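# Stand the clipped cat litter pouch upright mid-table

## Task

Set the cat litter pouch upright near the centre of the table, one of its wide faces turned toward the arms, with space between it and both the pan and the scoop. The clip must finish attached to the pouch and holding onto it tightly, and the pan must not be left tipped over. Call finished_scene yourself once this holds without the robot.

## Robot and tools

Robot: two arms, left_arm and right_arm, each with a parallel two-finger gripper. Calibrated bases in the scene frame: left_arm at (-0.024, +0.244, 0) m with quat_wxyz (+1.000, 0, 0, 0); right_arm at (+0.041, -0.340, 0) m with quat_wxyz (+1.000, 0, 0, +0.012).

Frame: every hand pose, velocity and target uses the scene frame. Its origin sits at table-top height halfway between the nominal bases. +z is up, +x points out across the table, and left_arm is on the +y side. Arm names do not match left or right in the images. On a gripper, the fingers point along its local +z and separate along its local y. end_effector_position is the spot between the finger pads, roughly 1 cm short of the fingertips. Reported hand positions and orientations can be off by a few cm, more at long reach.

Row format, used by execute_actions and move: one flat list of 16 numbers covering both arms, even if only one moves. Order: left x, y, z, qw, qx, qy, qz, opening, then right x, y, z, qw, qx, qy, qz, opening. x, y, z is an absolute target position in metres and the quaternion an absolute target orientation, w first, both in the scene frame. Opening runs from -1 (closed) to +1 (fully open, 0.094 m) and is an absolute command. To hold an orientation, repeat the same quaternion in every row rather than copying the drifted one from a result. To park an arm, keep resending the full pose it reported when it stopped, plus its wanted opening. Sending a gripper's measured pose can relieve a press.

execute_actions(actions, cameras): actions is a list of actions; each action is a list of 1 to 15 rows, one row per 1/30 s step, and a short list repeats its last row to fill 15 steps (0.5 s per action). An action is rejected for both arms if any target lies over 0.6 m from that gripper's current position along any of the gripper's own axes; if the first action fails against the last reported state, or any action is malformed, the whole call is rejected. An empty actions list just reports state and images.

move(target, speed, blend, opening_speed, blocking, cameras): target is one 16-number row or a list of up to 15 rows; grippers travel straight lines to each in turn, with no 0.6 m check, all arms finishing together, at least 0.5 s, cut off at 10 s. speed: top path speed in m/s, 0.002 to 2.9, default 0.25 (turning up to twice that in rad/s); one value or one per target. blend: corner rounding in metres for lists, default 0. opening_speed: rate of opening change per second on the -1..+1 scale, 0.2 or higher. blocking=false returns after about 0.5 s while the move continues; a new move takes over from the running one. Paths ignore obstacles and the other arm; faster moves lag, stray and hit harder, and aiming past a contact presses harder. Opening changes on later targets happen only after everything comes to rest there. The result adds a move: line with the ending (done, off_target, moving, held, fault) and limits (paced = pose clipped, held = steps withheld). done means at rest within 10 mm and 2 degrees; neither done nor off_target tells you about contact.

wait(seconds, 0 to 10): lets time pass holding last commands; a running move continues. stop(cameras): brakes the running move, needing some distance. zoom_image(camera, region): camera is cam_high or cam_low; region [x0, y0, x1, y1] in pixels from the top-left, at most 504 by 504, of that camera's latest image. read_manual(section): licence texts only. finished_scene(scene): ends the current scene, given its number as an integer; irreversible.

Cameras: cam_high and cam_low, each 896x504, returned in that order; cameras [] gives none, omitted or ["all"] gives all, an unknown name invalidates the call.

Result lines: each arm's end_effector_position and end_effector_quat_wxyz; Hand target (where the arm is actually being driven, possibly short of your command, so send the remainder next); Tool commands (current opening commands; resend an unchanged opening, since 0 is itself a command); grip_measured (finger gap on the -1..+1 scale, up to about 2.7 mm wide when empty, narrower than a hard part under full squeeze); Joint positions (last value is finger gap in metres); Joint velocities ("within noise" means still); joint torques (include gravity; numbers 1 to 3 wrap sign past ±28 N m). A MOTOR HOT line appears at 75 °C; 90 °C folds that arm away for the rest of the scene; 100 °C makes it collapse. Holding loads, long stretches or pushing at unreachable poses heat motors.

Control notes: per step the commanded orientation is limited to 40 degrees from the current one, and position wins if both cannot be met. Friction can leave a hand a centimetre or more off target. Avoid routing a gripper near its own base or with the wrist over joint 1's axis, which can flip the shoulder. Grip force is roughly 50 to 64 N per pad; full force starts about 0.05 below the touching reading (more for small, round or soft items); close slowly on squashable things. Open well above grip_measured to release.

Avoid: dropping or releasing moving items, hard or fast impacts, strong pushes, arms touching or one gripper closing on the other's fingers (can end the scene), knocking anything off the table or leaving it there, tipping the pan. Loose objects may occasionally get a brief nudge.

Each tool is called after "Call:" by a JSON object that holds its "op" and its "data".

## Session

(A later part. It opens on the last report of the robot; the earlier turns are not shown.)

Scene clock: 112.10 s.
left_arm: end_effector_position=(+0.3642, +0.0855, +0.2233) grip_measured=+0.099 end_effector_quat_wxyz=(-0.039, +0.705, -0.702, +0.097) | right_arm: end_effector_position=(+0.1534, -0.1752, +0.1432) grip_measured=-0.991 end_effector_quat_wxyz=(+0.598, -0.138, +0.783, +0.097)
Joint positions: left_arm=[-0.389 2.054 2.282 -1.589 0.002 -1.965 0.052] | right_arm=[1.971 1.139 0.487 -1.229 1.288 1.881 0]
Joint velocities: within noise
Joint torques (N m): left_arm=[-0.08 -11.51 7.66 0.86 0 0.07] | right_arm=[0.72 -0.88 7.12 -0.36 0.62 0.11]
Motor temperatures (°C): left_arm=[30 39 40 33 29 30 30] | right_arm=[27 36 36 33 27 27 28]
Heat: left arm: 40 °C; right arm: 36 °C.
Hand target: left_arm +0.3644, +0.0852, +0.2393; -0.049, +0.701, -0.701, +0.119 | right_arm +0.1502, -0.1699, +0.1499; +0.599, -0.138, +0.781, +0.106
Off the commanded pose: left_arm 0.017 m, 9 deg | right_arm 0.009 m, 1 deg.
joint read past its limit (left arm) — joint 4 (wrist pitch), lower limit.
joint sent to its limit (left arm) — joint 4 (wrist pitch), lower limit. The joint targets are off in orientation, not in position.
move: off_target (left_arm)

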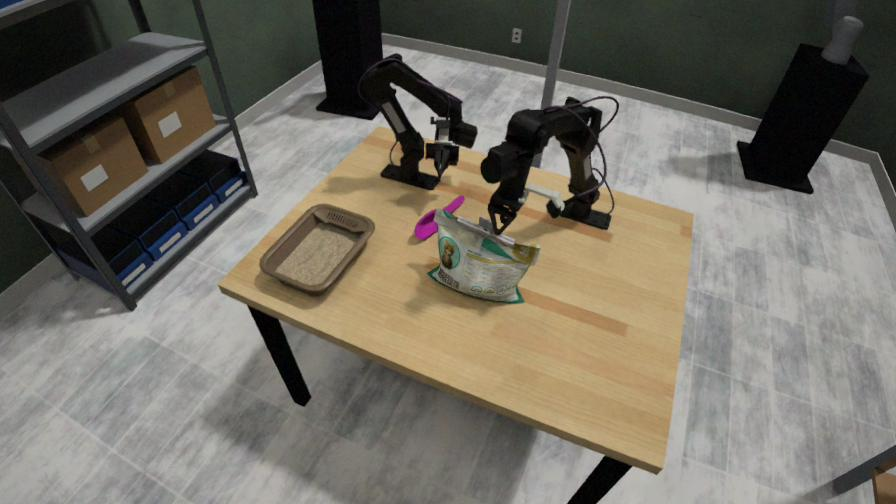

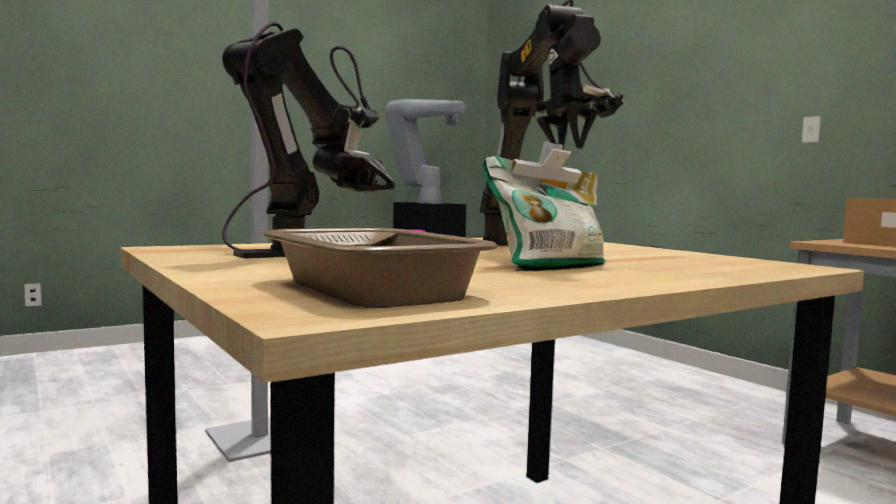

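Call:
{"op": "move", "data": {"target": [[0.347,0.099,0.215,0,0.707,-0.707,0,0.1,0.15,-0.17,0.15,0.5995,-0.1377,0.7812,0.1057,-1],[0.347,0.099,0.168,0,0.707,-0.707,0,0.1,0.15,-0.17,0.15,0.5995,-0.1377,0.7812,0.1057,-1]], "speed": 0.08}}

Call:
{"op": "zoom_image", "data": {"camera": "cam_high", "region": [400, 160, 580, 320]}}

Call:
{"op": "zoom_image", "data": {"camera": "cam_low", "region": [400, 70, 680, 290]}}

Scene clock: 115.53 s.
left_arm: end_effector_position=(+0.3461, +0.0965, +0.1747) grip_measured=+0.099 end_effector_quat_wxyz=(-0.007, +0.707, -0.707, +0.018) | right_arm: end_effector_position=(+0.1534, -0.1752, +0.1432) grip_measured=-0.991 end_effector_quat_wxyz=(+0.598, -0.138, +0.783, +0.097)
Joint positions: left_arm=[-0.381 2.076 2.131 -1.588 0.002 -1.952 0.052] | right_arm=[1.971 1.139 0.487 -1.229 1.288 1.881 0]
Joint velocities: within noise
Joint torques (N m): left_arm=[0.59 -8.92 5.56 0.49 -0.05 0.05] | right_arm=[1.01 -0.96 7.04 -0.46 0.63 0.03]
Motor temperatures (°C): left_arm=[30 40 40 33 29 30 29] | right_arm=[27 36 36 33 27 27 28]
Heat: left arm: 40 °C; right arm: 36 °C.
Hand target: left_arm +0.3467, +0.0992, +0.1676; -0.004, +0.707, -0.707, +0.008 | right_arm +0.1502, -0.1699, +0.1499; +0.599, -0.138, +0.781, +0.106
Off the commanded pose: left_arm 0.007 m, 2 deg | right_arm 0.009 m, 1 deg.
joint read past its limit (left arm) — joint 4 (wrist pitch), lower limit.
joint sent to its limit (left arm) — joint 4 (wrist pitch), lower limit. The joint targets still meet the commanded pose.
move: done

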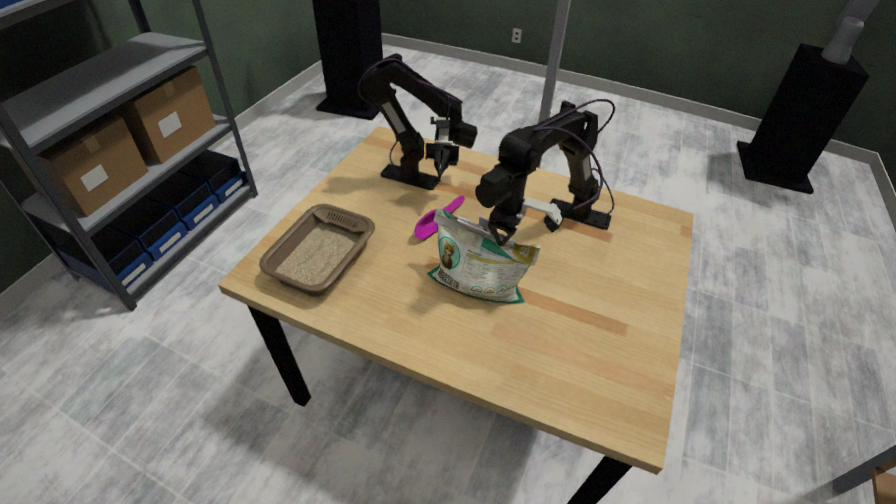

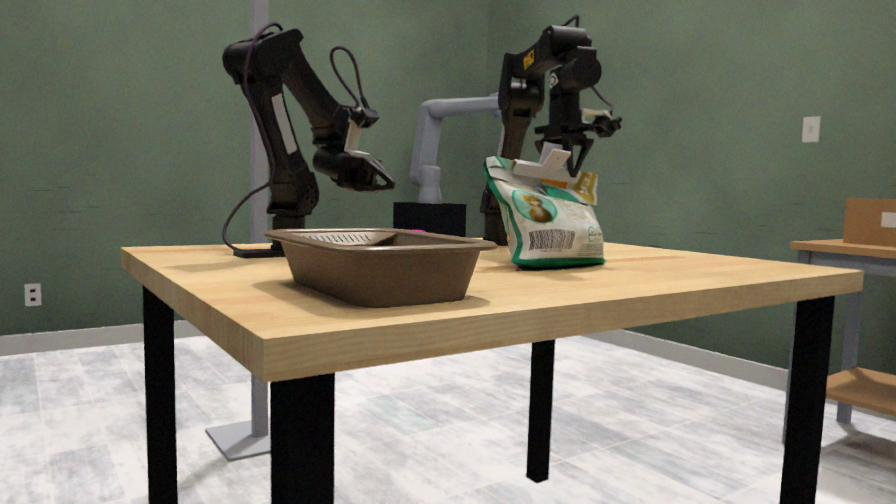

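Scaled by 2.800.

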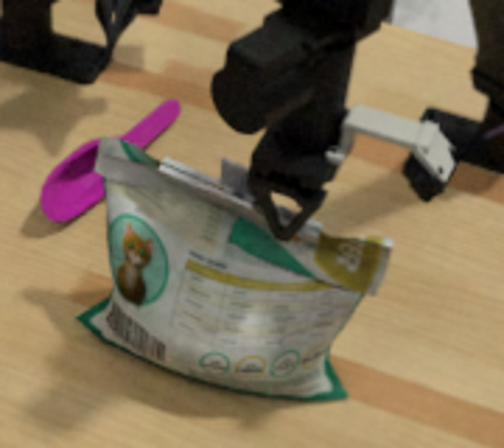

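Scaled by 1.800.

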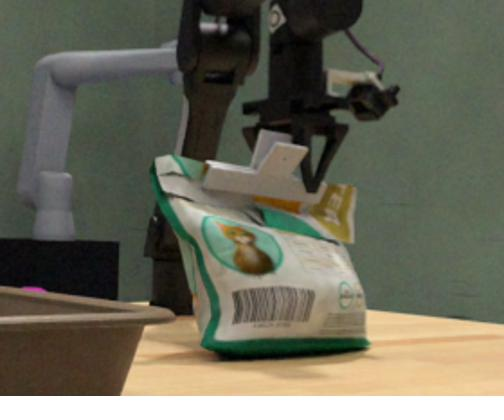

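Call:
{"op": "move", "data": {"target": [[0.347,0.099,0.165,0,0.707,-0.707,0,0.1,0.15,-0.17,0.15,0.5995,-0.1377,0.7812,0.1057,-1],[0.347,0.099,0.165,0,0.707,-0.707,0,-1,0.15,-0.17,0.15,0.5995,-0.1377,0.7812,0.1057,-1],[0.33,0.095,0.2,0,0.707,-0.707,0,-1,0.15,-0.17,0.15,0.5995,-0.1377,0.7812,0.1057,-1],[0.25,0.075,0.2,0,0.707,-0.707,0,-1,0.15,-0.17,0.15,0.5995,-0.1377,0.7812,0.1057,-1]], "speed": 0.08, "opening_speed": 0.6}}

Call:
{"op": "zoom_image", "data": {"camera": "cam_high", "region": [400, 160, 580, 320]}}

Call:
{"op": "zoom_image", "data": {"camera": "cam_low", "region": [400, 70, 680, 290]}}

Scene clock: 120.50 s.
left_arm: end_effector_position=(+0.2696, +0.0757, +0.1829) grip_measured=-0.727 end_effector_quat_wxyz=(-0.014, +0.708, -0.706, +0.007) | right_arm: end_effector_position=(+0.1534, -0.1752, +0.1432) grip_measured=-0.991 end_effector_quat_wxyz=(+0.598, -0.138, +0.783, +0.097)
Joint positions: left_arm=[-0.537 1.831 1.821 -1.54 -0.024 -2.11 0.013] | right_arm=[1.971 1.139 0.487 -1.23 1.288 1.881 0]
Joint velocities: within noise
Joint torques (N m): left_arm=[-1.03 -12.23 5.89 0 0.35 -0.03] | right_arm=[0.83 -1.1 7.12 -0.41 0.6 0.01]
Motor temperatures (°C): left_arm=[30 40 39 33 29 30 29] | right_arm=[27 36 36 32 27 27 28]
Heat: left arm: 40 °C; right arm: 36 °C.
Hand target: left_arm +0.2507, +0.0754, +0.1985; -0.001, +0.703, -0.711, +0.013 | right_arm +0.1502, -0.1700, +0.1499; +0.599, -0.138, +0.781, +0.106
Off the commanded pose: left_arm 0.026 m, 2 deg | right_arm 0.009 m, 1 deg.
joint sent to its limit (left arm) — joint 4 (wrist pitch), lower limit; joint 6 (wrist roll), lower limit. The joint targets still meet the commanded pose.
move: off_target (left_arm)

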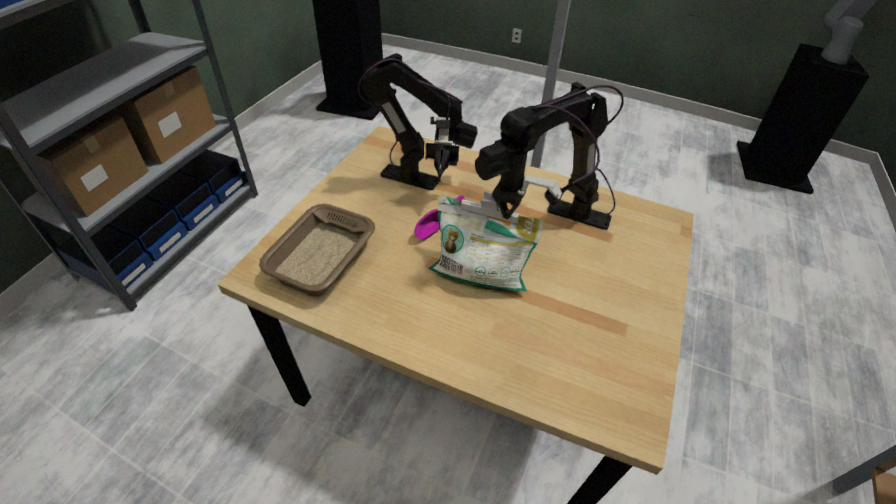

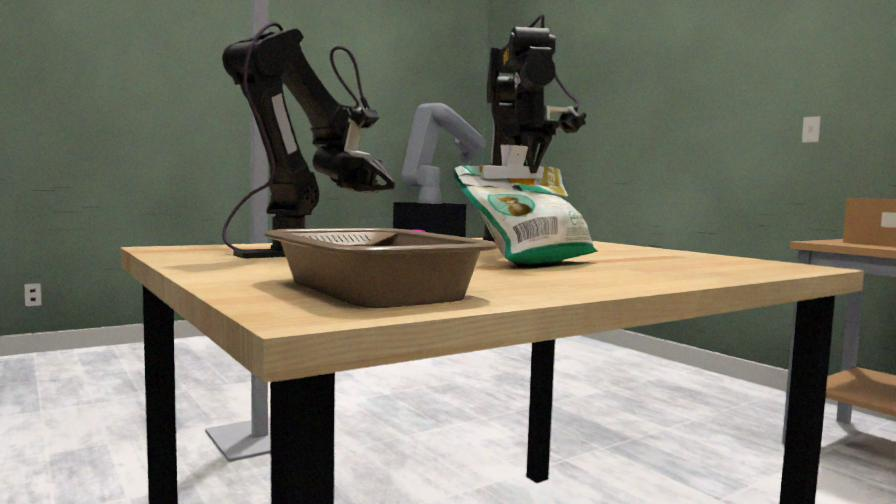

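Scaled by 2.800.

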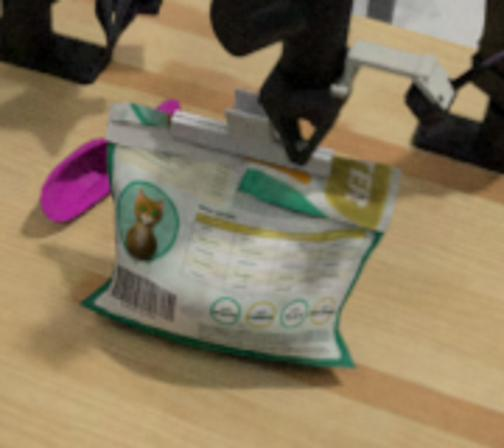

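Scaled by 1.800.

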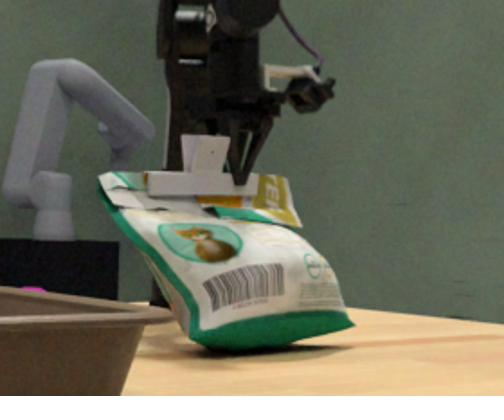

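Call:
{"op": "move", "data": {"target": [[0.29,0.075,0.25,0.024,0.7067,-0.7067,-0.024,-1,0.15,-0.17,0.15,0.5995,-0.1377,0.7812,0.1057,-1]], "speed": 0.08}}

Call:
{"op": "zoom_image", "data": {"camera": "cam_high", "region": [400, 160, 580, 320]}}

Call:
{"op": "zoom_image", "data": {"camera": "cam_low", "region": [400, 70, 680, 290]}}

Scene clock: 121.93 s.
left_arm: end_effector_position=(+0.2854, +0.0825, +0.2178) grip_measured=-0.727 end_effector_quat_wxyz=(-0.017, +0.707, -0.705, +0.050) | right_arm: end_effector_position=(+0.1534, -0.1752, +0.1432) grip_measured=-0.991 end_effector_quat_wxyz=(+0.598, -0.138, +0.783, +0.097)
Joint positions: left_arm=[-0.486 1.831 1.96 -1.595 -0.003 -2.06 0.013] | right_arm=[1.971 1.139 0.487 -1.23 1.288 1.881 0]
Joint velocities: within noise
Joint torques (N m): left_arm=[0.39 -11.1 11.21 0.7 0.36 0.07] | right_arm=[1.01 -0.96 7.31 -0.46 0.64 0.04]
Motor temperatures (°C): left_arm=[30 40 40 33 29 30 29] | right_arm=[27 36 36 32 27 27 28]
Heat: left arm: 40 °C; right arm: 36 °C.
Hand target: left_arm +0.2884, +0.0760, +0.2489; -0.019, +0.702, -0.703, +0.108 | right_arm +0.1502, -0.1699, +0.1499; +0.599, -0.138, +0.781, +0.106
Off the commanded pose: left_arm 0.033 m, 10 deg | right_arm 0.009 m, 1 deg.
joint read past its limit (left arm) — joint 4 (wrist pitch), lower limit.
joint sent to its limit (left arm) — joint 4 (wrist pitch), lower limit. The joint targets are off in orientation, not in position.
move: off_target (left_arm)

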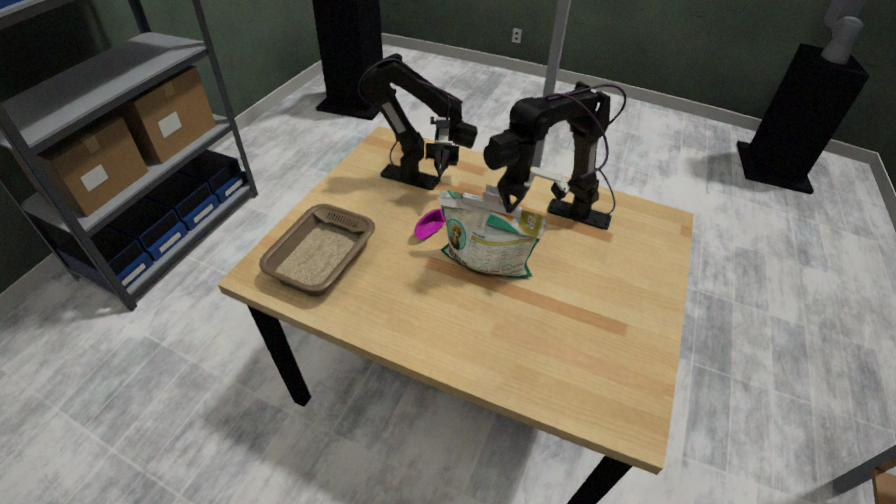

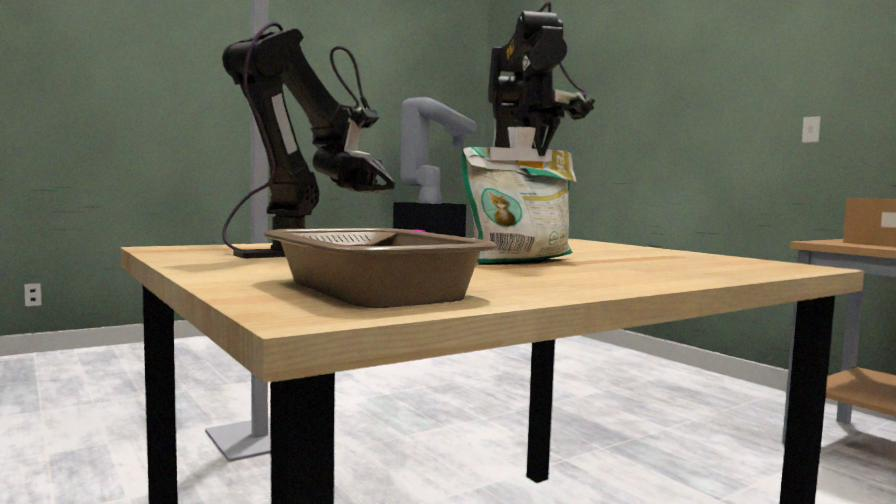

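Scaled by 2.800.

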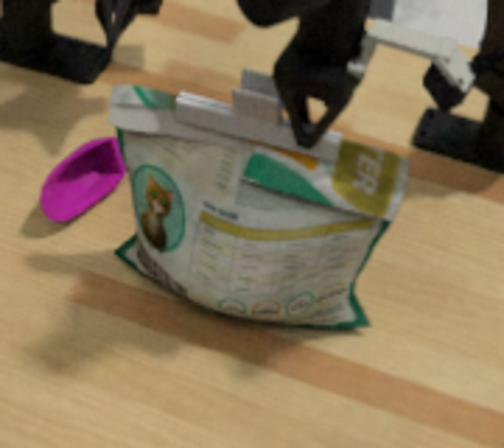

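Scaled by 1.800.

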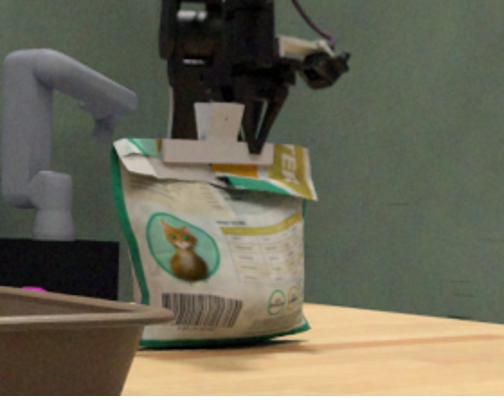

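Call:
{"op": "move", "data": {"target": [[0.289,0.065,0.21,0.01,0.707,-0.707,0.01,-1,0.15,-0.17,0.15,0.5995,-0.1377,0.7812,0.1057,-1]], "speed": 0.05}}

Call:
{"op": "zoom_image", "data": {"camera": "cam_high", "region": [400, 160, 580, 320]}}

Call:
{"op": "zoom_image", "data": {"camera": "cam_low", "region": [400, 70, 680, 290]}}

Scene clock: 124.57 s.
left_arm: end_effector_position=(+0.2853, +0.0794, +0.2042) grip_measured=-0.727 end_effector_quat_wxyz=(-0.013, +0.708, -0.706, +0.025) | right_arm: end_effector_position=(+0.1534, -0.1752, +0.1432) grip_measured=-0.991 end_effector_quat_wxyz=(+0.598, -0.138, +0.783, +0.097)
Joint positions: left_arm=[-0.498 1.871 1.96 -1.604 -0.011 -2.07 0.013] | right_arm=[1.971 1.139 0.487 -1.23 1.288 1.881 0]
Joint velocities: within noise
Joint torques (N m): left_arm=[-0.98 -7.5 8.5 0.72 0.35 -0.07] | right_arm=[0.88 -0.96 7.23 -0.42 0.59 0.01]
Motor temperatures (°C): left_arm=[30 40 40 33 29 30 30] | right_arm=[27 35 36 32 27 27 28]
Heat: left arm: 40 °C; right arm: 36 °C.
Hand target: left_arm +0.2886, +0.0653, +0.2096; -0.002, +0.706, -0.707, +0.049 | right_arm +0.1502, -0.1699, +0.1499; +0.599, -0.138, +0.781, +0.106
Off the commanded pose: left_arm 0.016 m, 3 deg | right_arm 0.009 m, 1 deg.
joint read past its limit (left arm) — joint 4 (wrist pitch), lower limit.
joint sent to its limit (left arm) — joint 4 (wrist pitch), lower limit. The joint targets are off in orientation, not in position.
move: off_target (left_arm)

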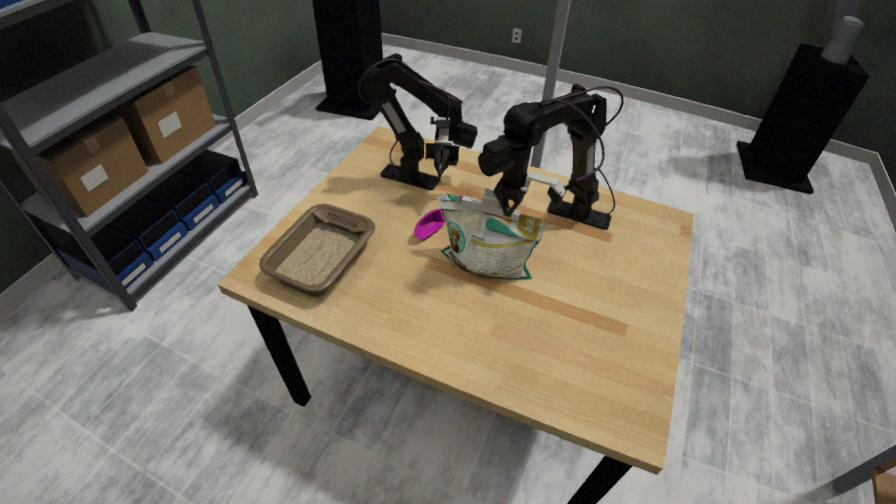

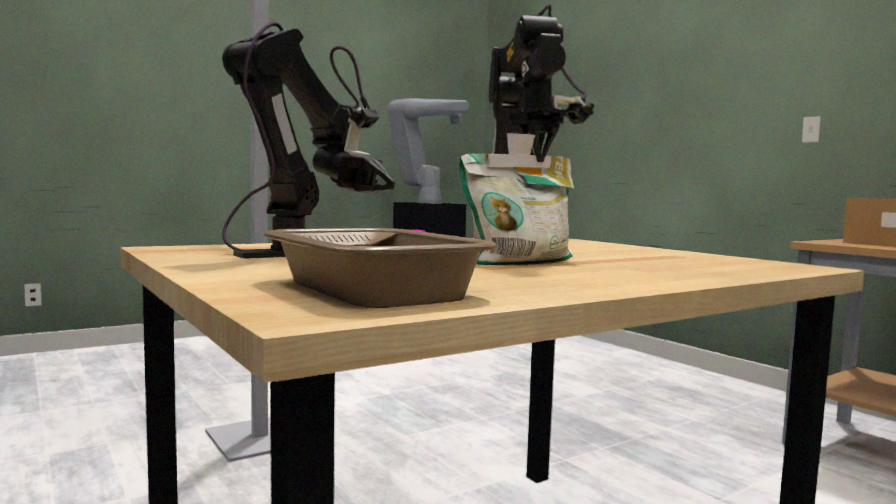

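Scaled by 2.800.

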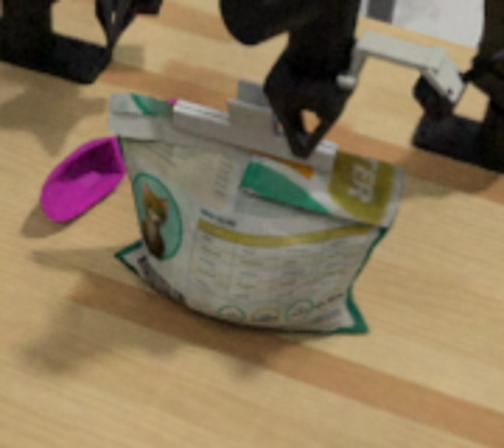

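Scaled by 1.800.

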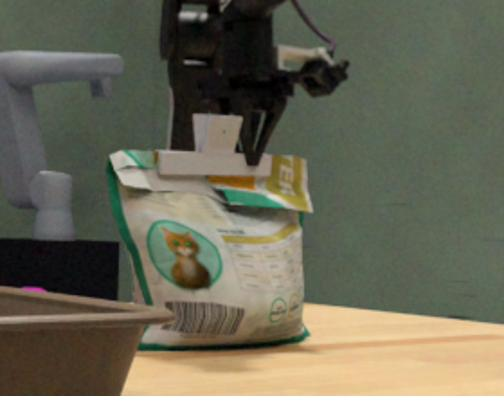

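Call:
{"op": "move", "data": {"target": [[0.287,0.07,0.206,0.0,0.707,-0.707,0.02,-1,0.15,-0.17,0.15,0.5995,-0.1377,0.7812,0.1057,-1],[0.287,0.075,0.206,0.0,0.707,-0.707,0.02,0.1,0.15,-0.17,0.15,0.5995,-0.1377,0.7812,0.1057,-1],[0.287,0.075,0.29,0.0,0.707,-0.707,0.12,0.1,0.15,-0.17,0.15,0.5995,-0.1377,0.7812,0.1057,-1]], "speed": 0.08, "opening_speed": 0.5}}

Call:
{"op": "zoom_image", "data": {"camera": "cam_high", "region": [400, 160, 580, 320]}}

Call:
{"op": "zoom_image", "data": {"camera": "cam_low", "region": [400, 70, 680, 290]}}

Scene clock: 129.47 s.
left_arm: end_effector_position=(+0.2867, +0.0731, +0.2771) grip_measured=+0.099 end_effector_quat_wxyz=(-0.011, +0.701, -0.696, +0.157) | right_arm: end_effector_position=(+0.1534, -0.1752, +0.1432) grip_measured=-0.991 end_effector_quat_wxyz=(+0.598, -0.138, +0.783, +0.097)
Joint positions: left_arm=[-0.468 1.747 2.071 -1.587 0.075 -2.058 0.052] | right_arm=[1.971 1.139 0.487 -1.23 1.288 1.881 0]
Joint velocities: within noise
Joint torques (N m): left_arm=[0.44 -8.23 7.61 1 0.04 0.07] | right_arm=[0.91 -0.87 7.27 -0.4 0.58 0.06]
Motor temperatures (°C): left_arm=[30 40 40 33 29 30 30] | right_arm=[27 35 36 32 27 27 28]
Heat: left arm: 40 °C; right arm: 36 °C.
Hand target: left_arm +0.2867, +0.0751, +0.2892; -0.017, +0.698, -0.694, +0.176 | right_arm +0.1502, -0.1699, +0.1499; +0.599, -0.138, +0.781, +0.106
Off the commanded pose: left_arm 0.013 m, 5 deg | right_arm 0.009 m, 1 deg.
joint read past its limit (left arm) — joint 4 (wrist pitch), lower limit.
joint sent to its limit (left arm) — joint 4 (wrist pitch), lower limit. The joint targets are off in orientation, not in position.
move: off_target (left_arm)

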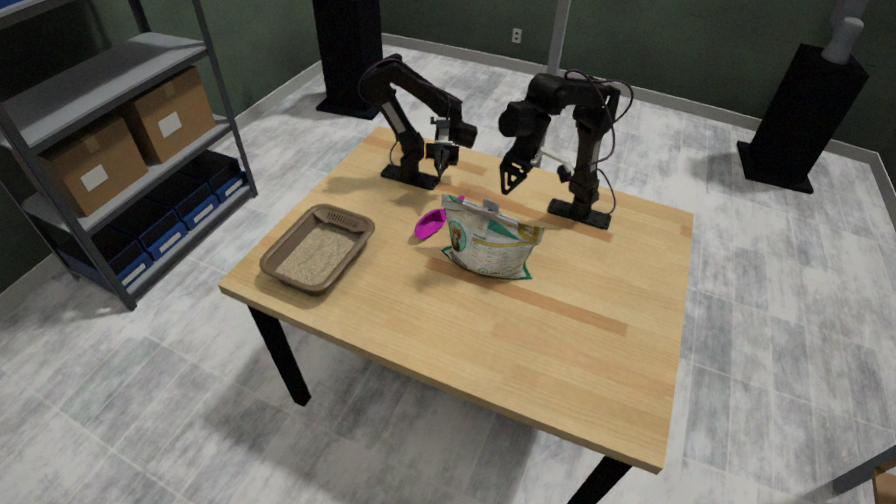

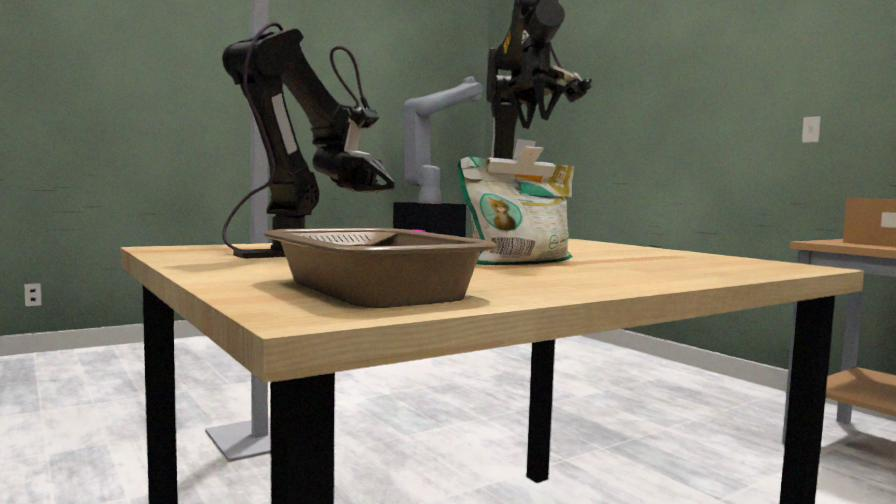

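Scaled by 2.800.

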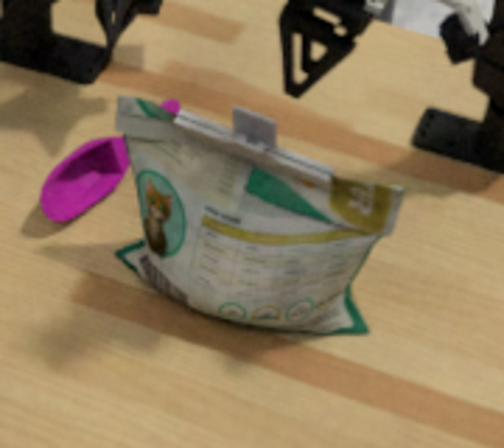

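Scaled by 1.800.

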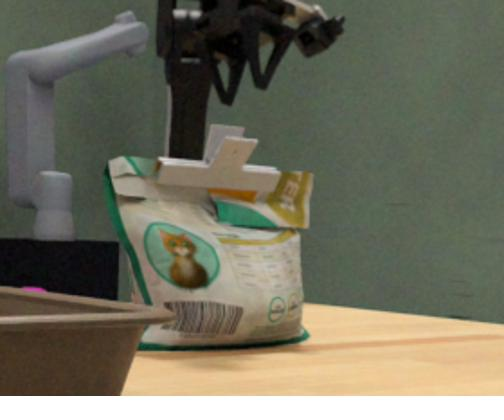

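Call:
{"op": "zoom_image", "data": {"camera": "cam_high", "region": [430, 180, 550, 290]}}

Call:
{"op": "finished_scene", "data": {"scene": 1}}

Scaled by 4.200.

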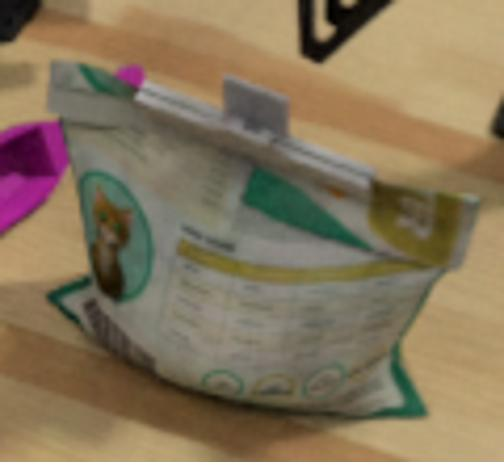

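The scene is finished: the task was done.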